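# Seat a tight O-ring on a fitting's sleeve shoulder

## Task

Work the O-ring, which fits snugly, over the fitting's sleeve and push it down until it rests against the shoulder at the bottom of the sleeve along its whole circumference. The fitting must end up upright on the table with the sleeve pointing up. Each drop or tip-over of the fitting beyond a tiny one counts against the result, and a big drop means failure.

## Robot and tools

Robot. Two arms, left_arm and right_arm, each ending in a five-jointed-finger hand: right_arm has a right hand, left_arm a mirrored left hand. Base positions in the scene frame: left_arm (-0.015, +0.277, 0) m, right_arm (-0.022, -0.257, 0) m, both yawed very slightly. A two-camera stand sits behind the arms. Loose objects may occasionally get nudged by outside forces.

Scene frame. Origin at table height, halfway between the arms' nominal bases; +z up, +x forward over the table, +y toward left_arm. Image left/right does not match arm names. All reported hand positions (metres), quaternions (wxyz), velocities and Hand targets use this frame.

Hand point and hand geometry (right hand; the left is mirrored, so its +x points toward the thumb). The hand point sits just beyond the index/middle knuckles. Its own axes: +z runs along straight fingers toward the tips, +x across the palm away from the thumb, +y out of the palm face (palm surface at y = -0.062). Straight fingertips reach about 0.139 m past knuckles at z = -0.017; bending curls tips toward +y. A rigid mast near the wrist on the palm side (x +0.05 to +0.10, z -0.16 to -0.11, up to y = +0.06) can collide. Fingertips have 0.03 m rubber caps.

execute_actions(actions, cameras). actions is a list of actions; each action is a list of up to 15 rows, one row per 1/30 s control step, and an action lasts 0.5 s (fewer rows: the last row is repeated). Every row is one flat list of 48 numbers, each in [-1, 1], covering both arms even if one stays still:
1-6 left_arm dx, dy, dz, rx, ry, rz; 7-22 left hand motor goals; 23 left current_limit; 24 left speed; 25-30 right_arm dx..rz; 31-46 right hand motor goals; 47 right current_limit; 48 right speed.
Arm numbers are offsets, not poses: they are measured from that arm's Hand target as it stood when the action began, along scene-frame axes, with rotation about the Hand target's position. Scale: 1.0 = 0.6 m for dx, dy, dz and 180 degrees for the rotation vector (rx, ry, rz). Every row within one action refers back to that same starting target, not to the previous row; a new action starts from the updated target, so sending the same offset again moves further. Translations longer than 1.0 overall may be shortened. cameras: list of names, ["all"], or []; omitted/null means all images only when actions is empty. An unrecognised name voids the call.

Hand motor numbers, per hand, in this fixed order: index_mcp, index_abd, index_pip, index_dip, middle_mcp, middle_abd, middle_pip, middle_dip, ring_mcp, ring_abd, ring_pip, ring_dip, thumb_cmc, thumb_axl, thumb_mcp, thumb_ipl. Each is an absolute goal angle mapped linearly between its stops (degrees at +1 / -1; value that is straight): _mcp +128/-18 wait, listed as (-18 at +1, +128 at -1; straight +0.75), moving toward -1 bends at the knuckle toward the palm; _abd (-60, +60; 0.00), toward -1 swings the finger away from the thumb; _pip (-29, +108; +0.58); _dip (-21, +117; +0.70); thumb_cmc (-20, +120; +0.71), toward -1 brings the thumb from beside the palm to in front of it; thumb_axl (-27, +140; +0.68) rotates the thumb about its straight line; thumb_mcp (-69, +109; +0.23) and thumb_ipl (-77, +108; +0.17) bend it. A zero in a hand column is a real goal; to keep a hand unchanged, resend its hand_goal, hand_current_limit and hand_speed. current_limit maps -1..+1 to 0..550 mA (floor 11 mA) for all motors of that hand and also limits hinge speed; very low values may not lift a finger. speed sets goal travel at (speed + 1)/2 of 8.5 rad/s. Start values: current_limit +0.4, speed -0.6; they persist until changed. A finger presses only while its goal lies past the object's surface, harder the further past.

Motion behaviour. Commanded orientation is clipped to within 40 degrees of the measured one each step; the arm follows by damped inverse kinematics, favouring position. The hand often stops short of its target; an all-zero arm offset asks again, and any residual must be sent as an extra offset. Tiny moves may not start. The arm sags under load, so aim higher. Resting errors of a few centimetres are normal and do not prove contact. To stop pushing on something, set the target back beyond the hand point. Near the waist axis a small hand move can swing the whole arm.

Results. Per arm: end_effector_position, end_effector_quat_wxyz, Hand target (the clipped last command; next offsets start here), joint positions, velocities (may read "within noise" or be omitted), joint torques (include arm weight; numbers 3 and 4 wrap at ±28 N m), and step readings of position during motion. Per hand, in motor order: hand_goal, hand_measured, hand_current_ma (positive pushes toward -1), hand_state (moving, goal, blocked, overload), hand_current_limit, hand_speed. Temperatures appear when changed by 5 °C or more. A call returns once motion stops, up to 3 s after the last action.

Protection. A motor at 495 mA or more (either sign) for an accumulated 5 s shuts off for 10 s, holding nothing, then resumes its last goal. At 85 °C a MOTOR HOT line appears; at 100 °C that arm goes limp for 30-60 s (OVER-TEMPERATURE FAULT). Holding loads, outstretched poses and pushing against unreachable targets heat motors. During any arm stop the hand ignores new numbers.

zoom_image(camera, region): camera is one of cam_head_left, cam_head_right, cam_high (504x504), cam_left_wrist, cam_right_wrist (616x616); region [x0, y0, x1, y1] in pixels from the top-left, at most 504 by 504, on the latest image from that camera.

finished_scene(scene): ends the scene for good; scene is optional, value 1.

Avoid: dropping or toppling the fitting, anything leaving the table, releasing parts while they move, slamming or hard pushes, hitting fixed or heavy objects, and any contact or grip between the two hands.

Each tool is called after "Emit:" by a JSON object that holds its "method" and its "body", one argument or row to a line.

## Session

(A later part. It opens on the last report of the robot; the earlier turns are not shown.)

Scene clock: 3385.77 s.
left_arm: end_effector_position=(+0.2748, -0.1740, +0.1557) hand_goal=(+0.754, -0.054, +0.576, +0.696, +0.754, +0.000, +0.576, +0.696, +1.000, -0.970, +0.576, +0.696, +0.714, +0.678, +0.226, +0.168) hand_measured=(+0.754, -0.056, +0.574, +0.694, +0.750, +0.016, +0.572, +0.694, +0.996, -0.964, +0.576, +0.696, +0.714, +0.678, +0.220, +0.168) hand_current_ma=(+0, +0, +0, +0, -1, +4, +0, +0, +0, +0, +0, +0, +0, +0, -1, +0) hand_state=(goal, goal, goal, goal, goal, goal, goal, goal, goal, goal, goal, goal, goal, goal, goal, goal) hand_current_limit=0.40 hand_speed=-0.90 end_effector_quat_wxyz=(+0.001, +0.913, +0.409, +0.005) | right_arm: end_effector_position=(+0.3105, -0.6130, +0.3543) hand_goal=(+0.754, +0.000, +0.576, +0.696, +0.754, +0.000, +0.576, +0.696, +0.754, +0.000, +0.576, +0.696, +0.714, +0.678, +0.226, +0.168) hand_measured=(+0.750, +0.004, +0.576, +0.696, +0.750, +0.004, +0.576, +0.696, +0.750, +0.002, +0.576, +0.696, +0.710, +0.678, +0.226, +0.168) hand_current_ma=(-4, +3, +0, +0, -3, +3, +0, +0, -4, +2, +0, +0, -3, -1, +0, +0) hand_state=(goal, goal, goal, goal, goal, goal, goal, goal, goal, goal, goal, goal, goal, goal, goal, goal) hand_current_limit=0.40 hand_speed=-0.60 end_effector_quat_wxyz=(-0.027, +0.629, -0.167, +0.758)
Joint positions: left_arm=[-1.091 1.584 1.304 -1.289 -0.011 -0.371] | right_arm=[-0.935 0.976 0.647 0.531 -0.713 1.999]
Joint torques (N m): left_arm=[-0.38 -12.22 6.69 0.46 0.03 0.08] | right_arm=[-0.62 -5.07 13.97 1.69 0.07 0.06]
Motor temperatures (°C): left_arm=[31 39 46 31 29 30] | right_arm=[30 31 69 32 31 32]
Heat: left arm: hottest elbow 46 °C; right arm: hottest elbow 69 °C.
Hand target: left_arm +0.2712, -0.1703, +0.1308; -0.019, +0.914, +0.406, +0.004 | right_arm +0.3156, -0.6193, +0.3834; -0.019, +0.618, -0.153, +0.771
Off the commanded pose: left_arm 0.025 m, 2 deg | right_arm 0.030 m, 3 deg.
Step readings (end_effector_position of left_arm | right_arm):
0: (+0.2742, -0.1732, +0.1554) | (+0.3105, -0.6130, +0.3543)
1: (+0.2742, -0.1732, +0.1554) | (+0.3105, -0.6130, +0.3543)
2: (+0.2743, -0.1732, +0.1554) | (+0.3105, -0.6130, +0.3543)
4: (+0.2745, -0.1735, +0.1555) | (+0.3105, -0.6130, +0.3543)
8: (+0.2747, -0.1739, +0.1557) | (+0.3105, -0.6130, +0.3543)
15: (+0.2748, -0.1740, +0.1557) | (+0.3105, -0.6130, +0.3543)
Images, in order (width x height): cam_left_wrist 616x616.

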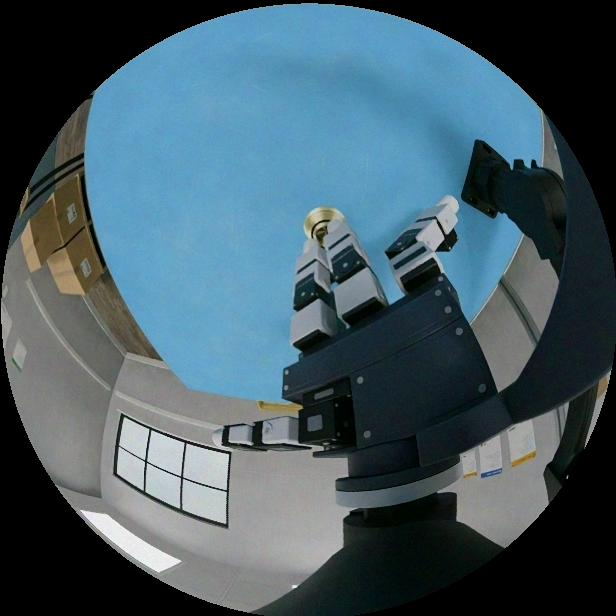

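Emit:
{"method": "execute_actions", "body": {
  "actions": [
    [[-0.0085,0.0085,0,0,0,0,0.754,-0.055,0.576,0.696,0.754,0.01,0.576,0.696,1.0,-0.97,0.576,0.696,0.714,0.678,0.226,0.168,0.4,-0.9,0,0,0,0,0,0,0.754,0,0.576,0.696,0.754,0,0.576,0.696,0.754,0,0.576,0.696,0.714,0.678,0.226,0.168,0.4,-0.6]]
  ],
  "cameras": ["cam_left_wrist"]
}}

Emit:
{"method": "zoom_image", "body": {
  "camera": "cam_left_wrist",
  "region": [290, 205, 350, 265]
}}

Scene clock: 3395.77 s.
left_arm: end_effector_position=(+0.2738, -0.1720, +0.1548) hand_goal=(+0.754, -0.054, +0.576, +0.696, +0.754, +0.010, +0.576, +0.696, +1.000, -0.970, +0.576, +0.696, +0.714, +0.678, +0.226, +0.168) hand_measured=(+0.754, -0.056, +0.574, +0.694, +0.746, +0.016, +0.572, +0.694, +0.996, -0.964, +0.576, +0.696, +0.714, +0.678, +0.220, +0.168) hand_current_ma=(+0, +0, +0, +0, -2, +1, +0, +0, +0, +0, +0, +0, +0, +0, -1, +0) hand_state=(goal, goal, goal, goal, goal, goal, goal, goal, goal, goal, goal, goal, goal, goal, goal, goal) hand_current_limit=0.40 hand_speed=-0.90 end_effector_quat_wxyz=(+0.003, +0.913, +0.409, +0.006) | right_arm: end_effector_position=(+0.3105, -0.6130, +0.3543) hand_goal=(+0.754, +0.000, +0.576, +0.696, +0.754, +0.000, +0.576, +0.696, +0.754, +0.000, +0.576, +0.696, +0.714, +0.678, +0.226, +0.168) hand_measured=(+0.750, +0.004, +0.576, +0.696, +0.750, +0.004, +0.576, +0.696, +0.750, +0.002, +0.576, +0.696, +0.710, +0.678, +0.226, +0.168) hand_current_ma=(-4, +3, +0, +0, -3, +3, +0, +0, -4, +2, +0, +0, -3, -1, +0, +0) hand_state=(goal, goal, goal, goal, goal, goal, goal, goal, goal, goal, goal, goal, goal, goal, goal, goal) hand_current_limit=0.40 hand_speed=-0.60 end_effector_quat_wxyz=(-0.027, +0.629, -0.167, +0.758)
Joint positions: left_arm=[-1.091 1.577 1.292 -1.28 -0.011 -0.371] | right_arm=[-0.935 0.976 0.647 0.531 -0.713 1.999]
Joint torques (N m): left_arm=[-0.67 -12.92 6.22 0.38 0.01 0.02] | right_arm=[-0.67 -5.07 13.97 1.69 0.07 0.06]
Motor temperatures (°C): left_arm=[31 38 46 31 29 30] | right_arm=[30 31 69 32 31 32]
Heat: left arm: hottest elbow 46 °C; right arm: hottest elbow 69 °C.
Hand target: left_arm +0.2661, -0.1652, +0.1309; -0.018, +0.914, +0.406, +0.004 | right_arm +0.3156, -0.6193, +0.3834; -0.019, +0.618, -0.153, +0.771
Off the commanded pose: left_arm 0.026 m, 2 deg | right_arm 0.030 m, 3 deg.
Step readings (end_effector_position of left_arm | right_arm):
0: (+0.2748, -0.1740, +0.1557) | (+0.3105, -0.6130, +0.3543)
1: (+0.2747, -0.1738, +0.1555) | (+0.3105, -0.6130, +0.3543)
2: (+0.2746, -0.1736, +0.1549) | (+0.3105, -0.6130, +0.3543)
4: (+0.2745, -0.1734, +0.1547) | (+0.3105, -0.6130, +0.3543)
8: (+0.2740, -0.1724, +0.1548) | (+0.3105, -0.6130, +0.3543)
15: (+0.2738, -0.1720, +0.1548) | (+0.3105, -0.6130, +0.3543)
Images, in order (width x height): cam_left_wrist 616x616.

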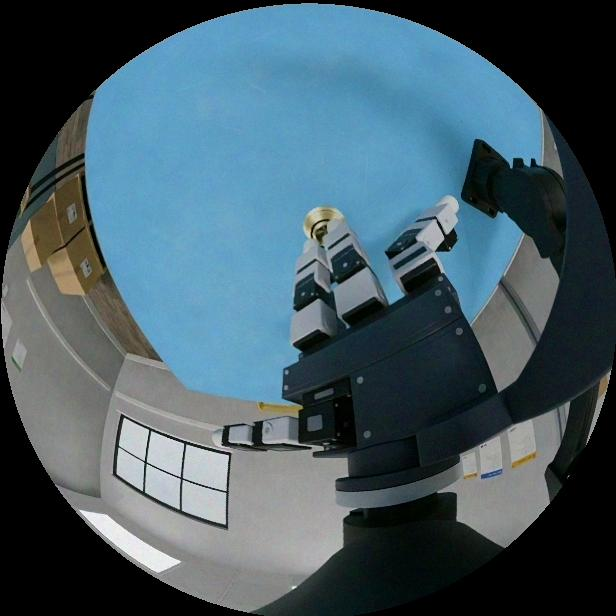

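Scaled by 8.400 from the camera's 616x616 image, which has a finer 880x880 frame.

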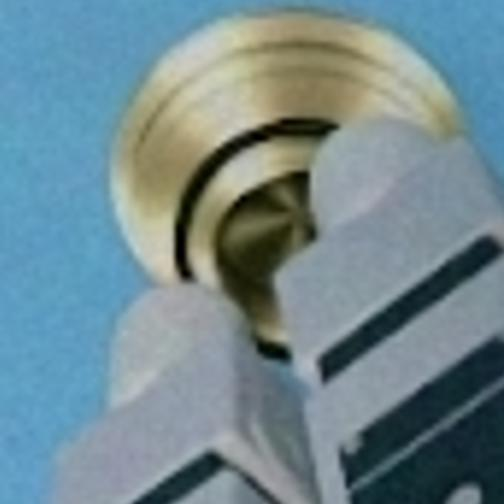

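Emit:
{"method": "execute_actions", "body": {
  "actions": [
    [[-0.002,0.004,0.012,0,0,0,0.754,-0.055,0.576,0.696,0.754,0.01,0.576,0.696,1.0,-0.97,0.576,0.696,0.714,0.678,0.226,0.168,0.4,-0.9,0,0,0,0,0,0,0.754,0,0.576,0.696,0.754,0,0.576,0.696,0.754,0,0.576,0.696,0.714,0.678,0.226,0.168,0.4,-0.6]]
  ],
  "cameras": ["cam_left_wrist"]
}}

Emit:
{"method": "zoom_image", "body": {
  "camera": "cam_left_wrist",
  "region": [290, 205, 350, 265]
}}

Scene clock: 3405.13 s.
left_arm: end_effector_position=(+0.2738, -0.1720, +0.1556) hand_goal=(+0.754, -0.054, +0.576, +0.696, +0.754, +0.010, +0.576, +0.696, +1.000, -0.970, +0.576, +0.696, +0.714, +0.678, +0.226, +0.168) hand_measured=(+0.754, -0.056, +0.574, +0.694, +0.744, +0.016, +0.570, +0.694, +0.996, -0.964, +0.576, +0.696, +0.714, +0.678, +0.220, +0.168) hand_current_ma=(+0, +0, +0, +0, -2, +1, -1, +0, +0, +0, +0, +0, +0, +0, -1, +0) hand_state=(goal, goal, goal, goal, goal, goal, goal, goal, goal, goal, goal, goal, goal, goal, goal, goal) hand_current_limit=0.40 hand_speed=-0.90 end_effector_quat_wxyz=(+0.004, +0.913, +0.409, +0.006) | right_arm: end_effector_position=(+0.3105, -0.6130, +0.3543) hand_goal=(+0.754, +0.000, +0.576, +0.696, +0.754, +0.000, +0.576, +0.696, +0.754, +0.000, +0.576, +0.696, +0.714, +0.678, +0.226, +0.168) hand_measured=(+0.750, +0.004, +0.576, +0.696, +0.750, +0.004, +0.576, +0.696, +0.750, +0.002, +0.576, +0.696, +0.710, +0.678, +0.226, +0.168) hand_current_ma=(-4, +3, +0, +0, -3, +3, +0, +0, -4, +2, +0, +0, -3, -1, +0, +0) hand_state=(goal, goal, goal, goal, goal, goal, goal, goal, goal, goal, goal, goal, goal, goal, goal, goal) hand_current_limit=0.40 hand_speed=-0.60 end_effector_quat_wxyz=(-0.027, +0.629, -0.167, +0.758)
Joint positions: left_arm=[-1.091 1.576 1.292 -1.28 -0.011 -0.371] | right_arm=[-0.935 0.976 0.647 0.531 -0.713 1.999]
Joint torques (N m): left_arm=[-0.38 -13.45 6.5 -0.28 0.03 0] | right_arm=[-0.62 -5.07 13.97 1.69 0.07 0.06]
Motor temperatures (°C): left_arm=[31 38 46 31 29 30] | right_arm=[30 31 69 32 31 32]
Heat: left arm: hottest elbow 46 °C; right arm: hottest elbow 69 °C.
Hand target: left_arm +0.2649, -0.1628, +0.1381; -0.018, +0.914, +0.406, +0.004 | right_arm +0.3156, -0.6193, +0.3834; -0.019, +0.618, -0.153, +0.771
Off the commanded pose: left_arm 0.022 m, 3 deg | right_arm 0.030 m, 3 deg.
Step readings (end_effector_position of left_arm | right_arm):
0: (+0.2738, -0.1720, +0.1548) | (+0.3105, -0.6130, +0.3543)
1: (+0.2738, -0.1720, +0.1548) | (+0.3105, -0.6130, +0.3543)
2: (+0.2738, -0.1720, +0.1550) | (+0.3105, -0.6130, +0.3543)
4: (+0.2738, -0.1720, +0.1556) | (+0.3105, -0.6130, +0.3543)
8: (+0.2738, -0.1720, +0.1556) | (+0.3105, -0.6130, +0.3543)
15: (+0.2738, -0.1720, +0.1556) | (+0.3105, -0.6130, +0.3543)
Images, in order (width x height): cam_left_wrist 616x616.

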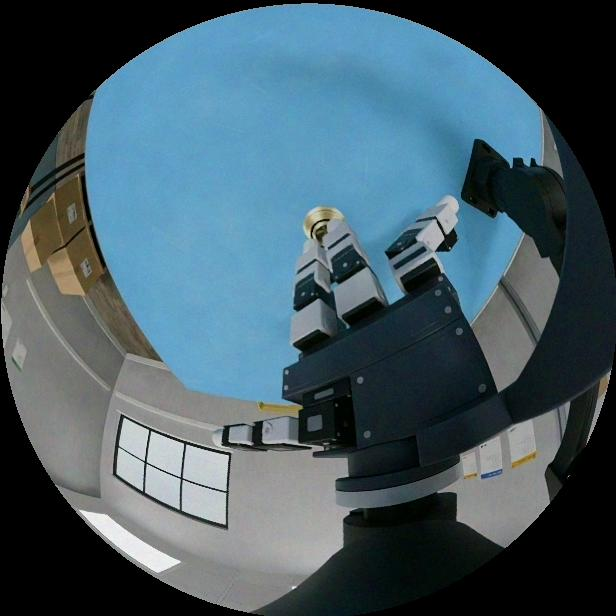

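Scaled by 8.400 from the camera's 616x616 image, which has a finer 880x880 frame.

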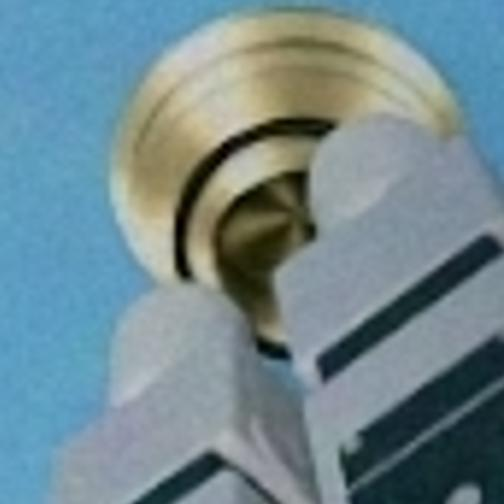

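Emit:
{"method": "execute_actions", "body": {
  "actions": [
    [[0,0,0.015,0,0,0,0.754,-0.055,0.576,0.696,0.754,0.01,0.576,0.696,1.0,-0.97,0.576,0.696,0.714,0.678,0.226,0.168,0.4,-0.9,0,0,0,0,0,0,0.754,0,0.576,0.696,0.754,0,0.576,0.696,0.754,0,0.576,0.696,0.714,0.678,0.226,0.168,0.4,-0.6]]
  ],
  "cameras": ["cam_left_wrist"]
}}

Emit:
{"method": "zoom_image", "body": {
  "camera": "cam_left_wrist",
  "region": [290, 205, 350, 265]
}}

Scene clock: 3415.13 s.
left_arm: end_effector_position=(+0.2726, -0.1697, +0.1553) hand_goal=(+0.754, -0.054, +0.576, +0.696, +0.754, +0.010, +0.576, +0.696, +1.000, -0.970, +0.576, +0.696, +0.714, +0.678, +0.226, +0.168) hand_measured=(+0.754, -0.056, +0.574, +0.694, +0.736, +0.012, +0.564, +0.692, +0.996, -0.964, +0.576, +0.696, +0.714, +0.678, +0.220, +0.168) hand_current_ma=(+0, +0, +0, +0, -6, +0, -2, +0, +0, +0, +0, +0, +0, +0, -1, +0) hand_state=(goal, goal, goal, goal, goal, goal, goal, goal, goal, goal, goal, goal, goal, goal, goal, goal) hand_current_limit=0.40 hand_speed=-0.90 end_effector_quat_wxyz=(-0.001, +0.913, +0.409, +0.005) | right_arm: end_effector_position=(+0.3105, -0.6130, +0.3543) hand_goal=(+0.754, +0.000, +0.576, +0.696, +0.754, +0.000, +0.576, +0.696, +0.754, +0.000, +0.576, +0.696, +0.714, +0.678, +0.226, +0.168) hand_measured=(+0.750, +0.004, +0.576, +0.696, +0.750, +0.004, +0.576, +0.696, +0.750, +0.002, +0.576, +0.696, +0.710, +0.678, +0.226, +0.168) hand_current_ma=(-4, +3, +0, +0, -3, +3, +0, +0, -4, +2, +0, +0, -3, -1, +0, +0) hand_state=(goal, goal, goal, goal, goal, goal, goal, goal, goal, goal, goal, goal, goal, goal, goal, goal) hand_current_limit=0.40 hand_speed=-0.60 end_effector_quat_wxyz=(-0.027, +0.629, -0.167, +0.758)
Joint positions: left_arm=[-1.091 1.575 1.292 -1.29 -0.011 -0.371] | right_arm=[-0.935 0.976 0.647 0.531 -0.713 1.999]
Joint torques (N m): left_arm=[-1.14 -14.33 7.88 -0.81 0.02 0.02] | right_arm=[-0.62 -5.07 13.97 1.69 0.07 0.06]
Motor temperatures (°C): left_arm=[31 38 46 31 29 30] | right_arm=[30 31 69 32 31 32]
Heat: left arm: hottest elbow 46 °C; right arm: hottest elbow 69 °C.
Hand target: left_arm +0.2649, -0.1628, +0.1470; -0.019, +0.914, +0.406, +0.004 | right_arm +0.3156, -0.6193, +0.3834; -0.019, +0.618, -0.153, +0.771
Off the commanded pose: left_arm 0.013 m, 2 deg | right_arm 0.030 m, 3 deg.
Step readings (end_effector_position of left_arm | right_arm):
0: (+0.2738, -0.1720, +0.1556) | (+0.3105, -0.6130, +0.3543)
1: (+0.2738, -0.1720, +0.1556) | (+0.3105, -0.6130, +0.3543)
2: (+0.2738, -0.1720, +0.1558) | (+0.3105, -0.6130, +0.3543)
4: (+0.2735, -0.1715, +0.1559) | (+0.3105, -0.6130, +0.3543)
8: (+0.2728, -0.1701, +0.1554) | (+0.3105, -0.6130, +0.3543)
15: (+0.2727, -0.1698, +0.1553) | (+0.3105, -0.6130, +0.3543)
Images, in order (width x height): cam_left_wrist 616x616.

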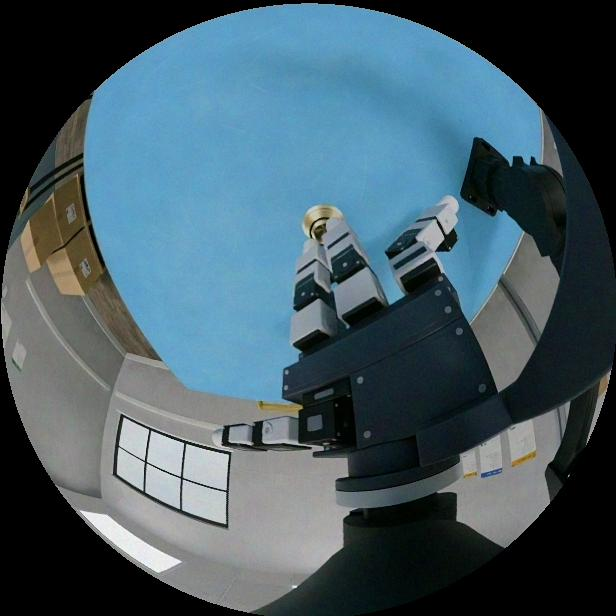

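Scaled by 8.400 from the camera's 616x616 image, which has a finer 880x880 frame.

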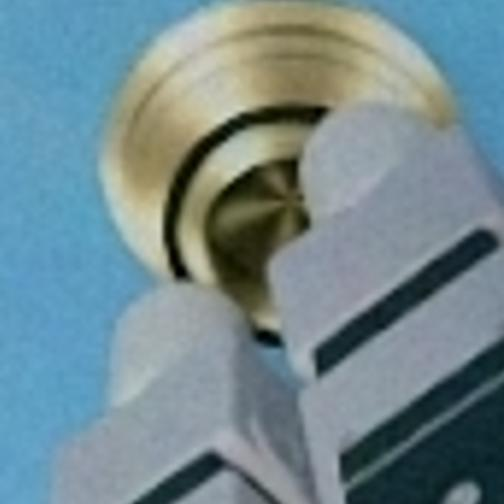

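Emit:
{"method": "execute_actions", "body": {
  "actions": [
    [[0,0,0,0,0,0,0.819,-0.055,0.445,0.696,0.819,0.02,0.445,0.696,1.0,-0.97,0.576,0.696,0.714,0.678,0.226,0.168,0.4,-0.5,0,0,0,0,0,0,0.754,0,0.576,0.696,0.754,0,0.576,0.696,0.754,0,0.576,0.696,0.714,0.678,0.226,0.168,0.4,-0.6],[0,0,0,0,0,0,0.885,-0.055,0.314,0.696,0.885,0.02,0.314,0.696,1.0,-0.97,0.576,0.696,0.714,0.678,0.226,0.168,0.4,-0.5,0,0,0,0,0,0,0.754,0,0.576,0.696,0.754,0,0.576,0.696,0.754,0,0.576,0.696,0.714,0.678,0.226,0.168,0.4,-0.6],[0,0,0,0,0,0,0.951,-0.055,0.183,0.696,0.951,0.02,0.183,0.696,1.0,-0.97,0.576,0.696,0.714,0.678,0.226,0.168,0.4,-0.5,0,0,0,0,0,0,0.754,0,0.576,0.696,0.754,0,0.576,0.696,0.754,0,0.576,0.696,0.714,0.678,0.226,0.168,0.4,-0.6]],
    [[0,0,-0.016,0,0,0,0.951,-0.055,0.183,0.696,0.951,0.02,0.183,0.696,1.0,-0.97,0.576,0.696,0.714,0.678,0.226,0.168,0.4,-0.5,0,0,0,0,0,0,0.754,0,0.576,0.696,0.754,0,0.576,0.696,0.754,0,0.576,0.696,0.714,0.678,0.226,0.168,0.4,-0.6]]
  ],
  "cameras": ["cam_left_wrist"]
}}

Emit:
{"method": "zoom_image", "body": {
  "camera": "cam_left_wrist",
  "region": [290, 205, 350, 265]
}}

Scene clock: 3428.37 s.
left_arm: end_effector_position=(+0.2704, -0.1658, +0.1516) hand_goal=(+0.952, -0.054, +0.184, +0.696, +0.952, +0.020, +0.184, +0.696, +1.000, -0.970, +0.576, +0.696, +0.714, +0.678, +0.226, +0.168) hand_measured=(+0.946, -0.056, +0.186, +0.694, +0.946, +0.018, +0.180, +0.692, +0.996, -0.964, +0.576, +0.696, +0.714, +0.678, +0.220, +0.168) hand_current_ma=(-1, +0, +0, +0, -1, +0, +0, +0, +0, +0, +0, +0, +0, +0, -1, +0) hand_state=(goal, goal, goal, goal, goal, goal, goal, goal, goal, goal, goal, goal, goal, goal, goal, goal) hand_current_limit=0.40 hand_speed=-0.50 end_effector_quat_wxyz=(-0.008, +0.913, +0.409, +0.004) | right_arm: end_effector_position=(+0.3105, -0.6130, +0.3543) hand_goal=(+0.754, +0.000, +0.576, +0.696, +0.754, +0.000, +0.576, +0.696, +0.754, +0.000, +0.576, +0.696, +0.714, +0.678, +0.226, +0.168) hand_measured=(+0.750, +0.004, +0.576, +0.696, +0.750, +0.004, +0.576, +0.696, +0.750, +0.002, +0.576, +0.696, +0.710, +0.678, +0.226, +0.168) hand_current_ma=(-4, +3, +0, +0, -3, +3, +0, +0, -4, +2, +0, +0, -3, -1, +0, +0) hand_state=(goal, goal, goal, goal, goal, goal, goal, goal, goal, goal, goal, goal, goal, goal, goal, goal) hand_current_limit=0.40 hand_speed=-0.60 end_effector_quat_wxyz=(-0.027, +0.629, -0.167, +0.758)
Joint positions: left_arm=[-1.091 1.575 1.285 -1.297 -0.01 -0.371] | right_arm=[-0.935 0.976 0.647 0.531 -0.713 1.999]
Joint torques (N m): left_arm=[-0.5 -13.63 6.86 0.35 0.02 0] | right_arm=[-0.67 -5.01 13.97 1.69 0.07 0.06]
Motor temperatures (°C): left_arm=[31 39 46 31 29 30] | right_arm=[30 31 69 32 31 32]
Heat: left arm: hottest elbow 46 °C; right arm: hottest elbow 69 °C.
Hand target: left_arm +0.2649, -0.1628, +0.1375; -0.018, +0.914, +0.406, +0.004 | right_arm +0.3156, -0.6193, +0.3834; -0.019, +0.618, -0.153, +0.771
Off the commanded pose: left_arm 0.015 m, 1 deg | right_arm 0.030 m, 3 deg.
Step readings (end_effector_position of left_arm | right_arm):
0: (+0.2726, -0.1697, +0.1553) | (+0.3105, -0.6130, +0.3543)
1: (+0.2726, -0.1697, +0.1553) | (+0.3105, -0.6130, +0.3543)
2: (+0.2726, -0.1697, +0.1553) | (+0.3105, -0.6130, +0.3543)
4: (+0.2726, -0.1697, +0.1553) | (+0.3105, -0.6130, +0.3543)
8: (+0.2718, -0.1682, +0.1548) | (+0.3105, -0.6130, +0.3543)
15: (+0.2718, -0.1682, +0.1548) | (+0.3105, -0.6130, +0.3543)
16: (+0.2718, -0.1682, +0.1548) | (+0.3105, -0.6130, +0.3543)
17: (+0.2717, -0.1681, +0.1546) | (+0.3105, -0.6130, +0.3543)
19: (+0.2714, -0.1674, +0.1536) | (+0.3105, -0.6130, +0.3543)
23: (+0.2704, -0.1658, +0.1516) | (+0.3105, -0.6130, +0.3543)
30: (+0.2704, -0.1658, +0.1516) | (+0.3105, -0.6130, +0.3543)
Images, in order (width x height): cam_left_wrist 616x616.

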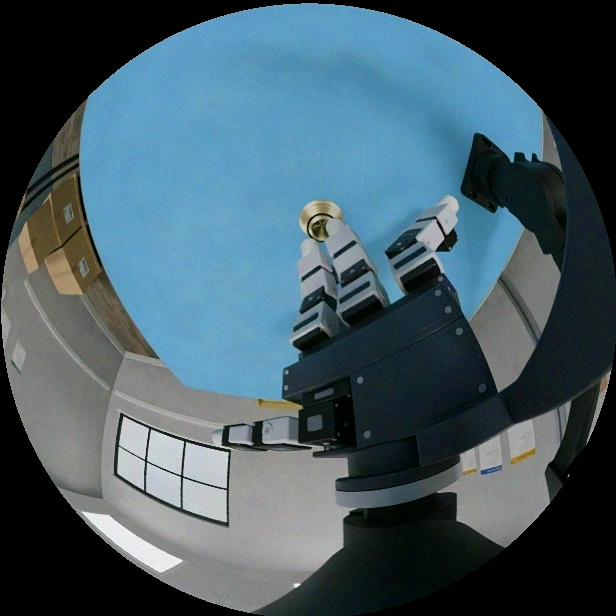

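Scaled by 8.400 from the camera's 616x616 image, which has a finer 880x880 frame.

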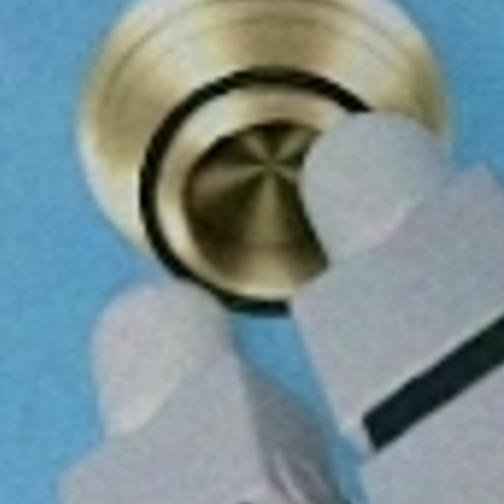

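Emit:
{"method": "execute_actions", "body": {
  "actions": [
    [[0,0,0,0,0,0,0.951,-0.06,0.183,0.696,0.951,-0.045,0.183,0.696,1.0,-0.97,0.576,0.696,0.714,0.678,0.226,0.168,0.4,-0.6,0,0,0,0,0,0,0.754,0,0.576,0.696,0.754,0,0.576,0.696,0.754,0,0.576,0.696,0.714,0.678,0.226,0.168,0.4,-0.6]],
    [[0,0,0,0,0,0,0.918,-0.06,0.248,0.696,0.918,-0.045,0.248,0.696,1.0,-0.97,0.576,0.696,0.714,0.678,0.226,0.168,0.4,-0.6,0,0,0,0,0,0,0.754,0,0.576,0.696,0.754,0,0.576,0.696,0.754,0,0.576,0.696,0.714,0.678,0.226,0.168,0.4,-0.6],[0,0,0,0,0,0,0.885,-0.06,0.314,0.696,0.885,-0.045,0.314,0.696,1.0,-0.97,0.576,0.696,0.714,0.678,0.226,0.168,0.4,-0.6,0,0,0,0,0,0,0.754,0,0.576,0.696,0.754,0,0.576,0.696,0.754,0,0.576,0.696,0.714,0.678,0.226,0.168,0.4,-0.6],[0,0,0,0,0,0,0.852,-0.06,0.38,0.696,0.852,-0.045,0.38,0.696,1.0,-0.97,0.576,0.696,0.714,0.678,0.226,0.168,0.4,-0.6,0,0,0,0,0,0,0.754,0,0.576,0.696,0.754,0,0.576,0.696,0.754,0,0.576,0.696,0.714,0.678,0.226,0.168,0.4,-0.6],[0,0,0,0,0,0,0.819,-0.06,0.445,0.696,0.819,-0.045,0.445,0.696,1.0,-0.97,0.576,0.696,0.714,0.678,0.226,0.168,0.4,-0.6,0,0,0,0,0,0,0.754,0,0.576,0.696,0.754,0,0.576,0.696,0.754,0,0.576,0.696,0.714,0.678,0.226,0.168,0.4,-0.6],[0,0,0,0,0,0,0.786,-0.06,0.511,0.696,0.786,-0.045,0.511,0.696,1.0,-0.97,0.576,0.696,0.714,0.678,0.226,0.168,0.4,-0.6,0,0,0,0,0,0,0.754,0,0.576,0.696,0.754,0,0.576,0.696,0.754,0,0.576,0.696,0.714,0.678,0.226,0.168,0.4,-0.6],[0,0,0,0,0,0,0.754,-0.06,0.576,0.696,0.754,-0.045,0.576,0.696,1.0,-0.97,0.576,0.696,0.714,0.678,0.226,0.168,0.4,-0.6,0,0,0,0,0,0,0.754,0,0.576,0.696,0.754,0,0.576,0.696,0.754,0,0.576,0.696,0.714,0.678,0.226,0.168,0.4,-0.6]]
  ],
  "cameras": ["cam_left_wrist"]
}}

Emit:
{"method": "zoom_image", "body": {
  "camera": "cam_left_wrist",
  "region": [290, 205, 350, 265]
}}

Scene clock: 3456.07 s.
left_arm: end_effector_position=(+0.2713, -0.1653, +0.1548) hand_goal=(+0.754, -0.060, +0.576, +0.696, +0.754, -0.044, +0.576, +0.696, +1.000, -0.970, +0.576, +0.696, +0.714, +0.678, +0.226, +0.168) hand_measured=(+0.756, -0.058, +0.574, +0.694, +0.744, -0.018, +0.554, +0.694, +0.996, -0.964, +0.576, +0.696, +0.714, +0.678, +0.220, +0.168) hand_current_ma=(+0, +0, +0, +0, -2, +10, -9, +0, +0, +0, +0, +0, +0, +0, -1, +0) hand_state=(goal, goal, goal, goal, goal, blocked, blocked, goal, goal, goal, goal, goal, goal, goal, goal, goal) hand_current_limit=0.40 hand_speed=-0.60 end_effector_quat_wxyz=(-0.006, +0.913, +0.409, +0.007) | right_arm: end_effector_position=(+0.3105, -0.6130, +0.3543) hand_goal=(+0.754, +0.000, +0.576, +0.696, +0.754, +0.000, +0.576, +0.696, +0.754, +0.000, +0.576, +0.696, +0.714, +0.678, +0.226, +0.168) hand_measured=(+0.750, +0.004, +0.576, +0.696, +0.750, +0.004, +0.576, +0.696, +0.750, +0.002, +0.576, +0.696, +0.710, +0.678, +0.226, +0.168) hand_current_ma=(-4, +3, +0, +0, -3, +3, +0, +0, -4, +2, +0, +0, -3, -1, +0, +0) hand_state=(goal, goal, goal, goal, goal, goal, goal, goal, goal, goal, goal, goal, goal, goal, goal, goal) hand_current_limit=0.40 hand_speed=-0.60 end_effector_quat_wxyz=(-0.027, +0.629, -0.167, +0.758)
Joint positions: left_arm=[-1.091 1.569 1.285 -1.297 -0.015 -0.371] | right_arm=[-0.935 0.976 0.647 0.531 -0.713 1.999]
Joint torques (N m): left_arm=[-0.73 -13.04 6.94 0.38 0.21 0] | right_arm=[-0.67 -5.07 13.96 1.69 0.07 0.06]
Motor temperatures (°C): left_arm=[31 39 46 31 29 30] | right_arm=[30 31 69 32 31 32]
Heat: left arm: hottest elbow 46 °C; right arm: hottest elbow 69 °C.
Hand target: left_arm +0.2649, -0.1628, +0.1374; -0.018, +0.914, +0.406, +0.004 | right_arm +0.3156, -0.6193, +0.3834; -0.019, +0.618, -0.153, +0.771
Off the commanded pose: left_arm 0.019 m, 2 deg | right_arm 0.030 m, 3 deg.
Step readings (end_effector_position of left_arm | right_arm):
0: (+0.2704, -0.1658, +0.1516) | (+0.3105, -0.6130, +0.3543)
1: (+0.2704, -0.1658, +0.1516) | (+0.3105, -0.6130, +0.3543)
2: (+0.2708, -0.1656, +0.1517) | (+0.3105, -0.6130, +0.3543)
4: (+0.2710, -0.1656, +0.1518) | (+0.3105, -0.6130, +0.3543)
8: (+0.2711, -0.1655, +0.1518) | (+0.3105, -0.6130, +0.3543)
15: (+0.2711, -0.1655, +0.1518) | (+0.3105, -0.6130, +0.3543)
16: (+0.2711, -0.1655, +0.1518) | (+0.3105, -0.6130, +0.3543)
17: (+0.2711, -0.1655, +0.1518) | (+0.3105, -0.6130, +0.3543)
19: (+0.2711, -0.1654, +0.1532) | (+0.3105, -0.6130, +0.3543)
23: (+0.2712, -0.1653, +0.1548) | (+0.3105, -0.6130, +0.3543)
30: (+0.2713, -0.1653, +0.1548) | (+0.3105, -0.6130, +0.3543)
Images, in order (width x height): cam_left_wrist 616x616.

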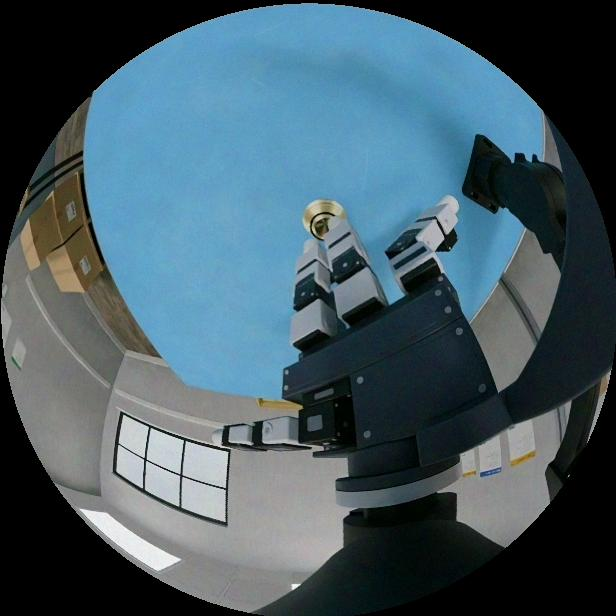

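Scaled by 8.400 from the camera's 616x616 image, which has a finer 880x880 frame.

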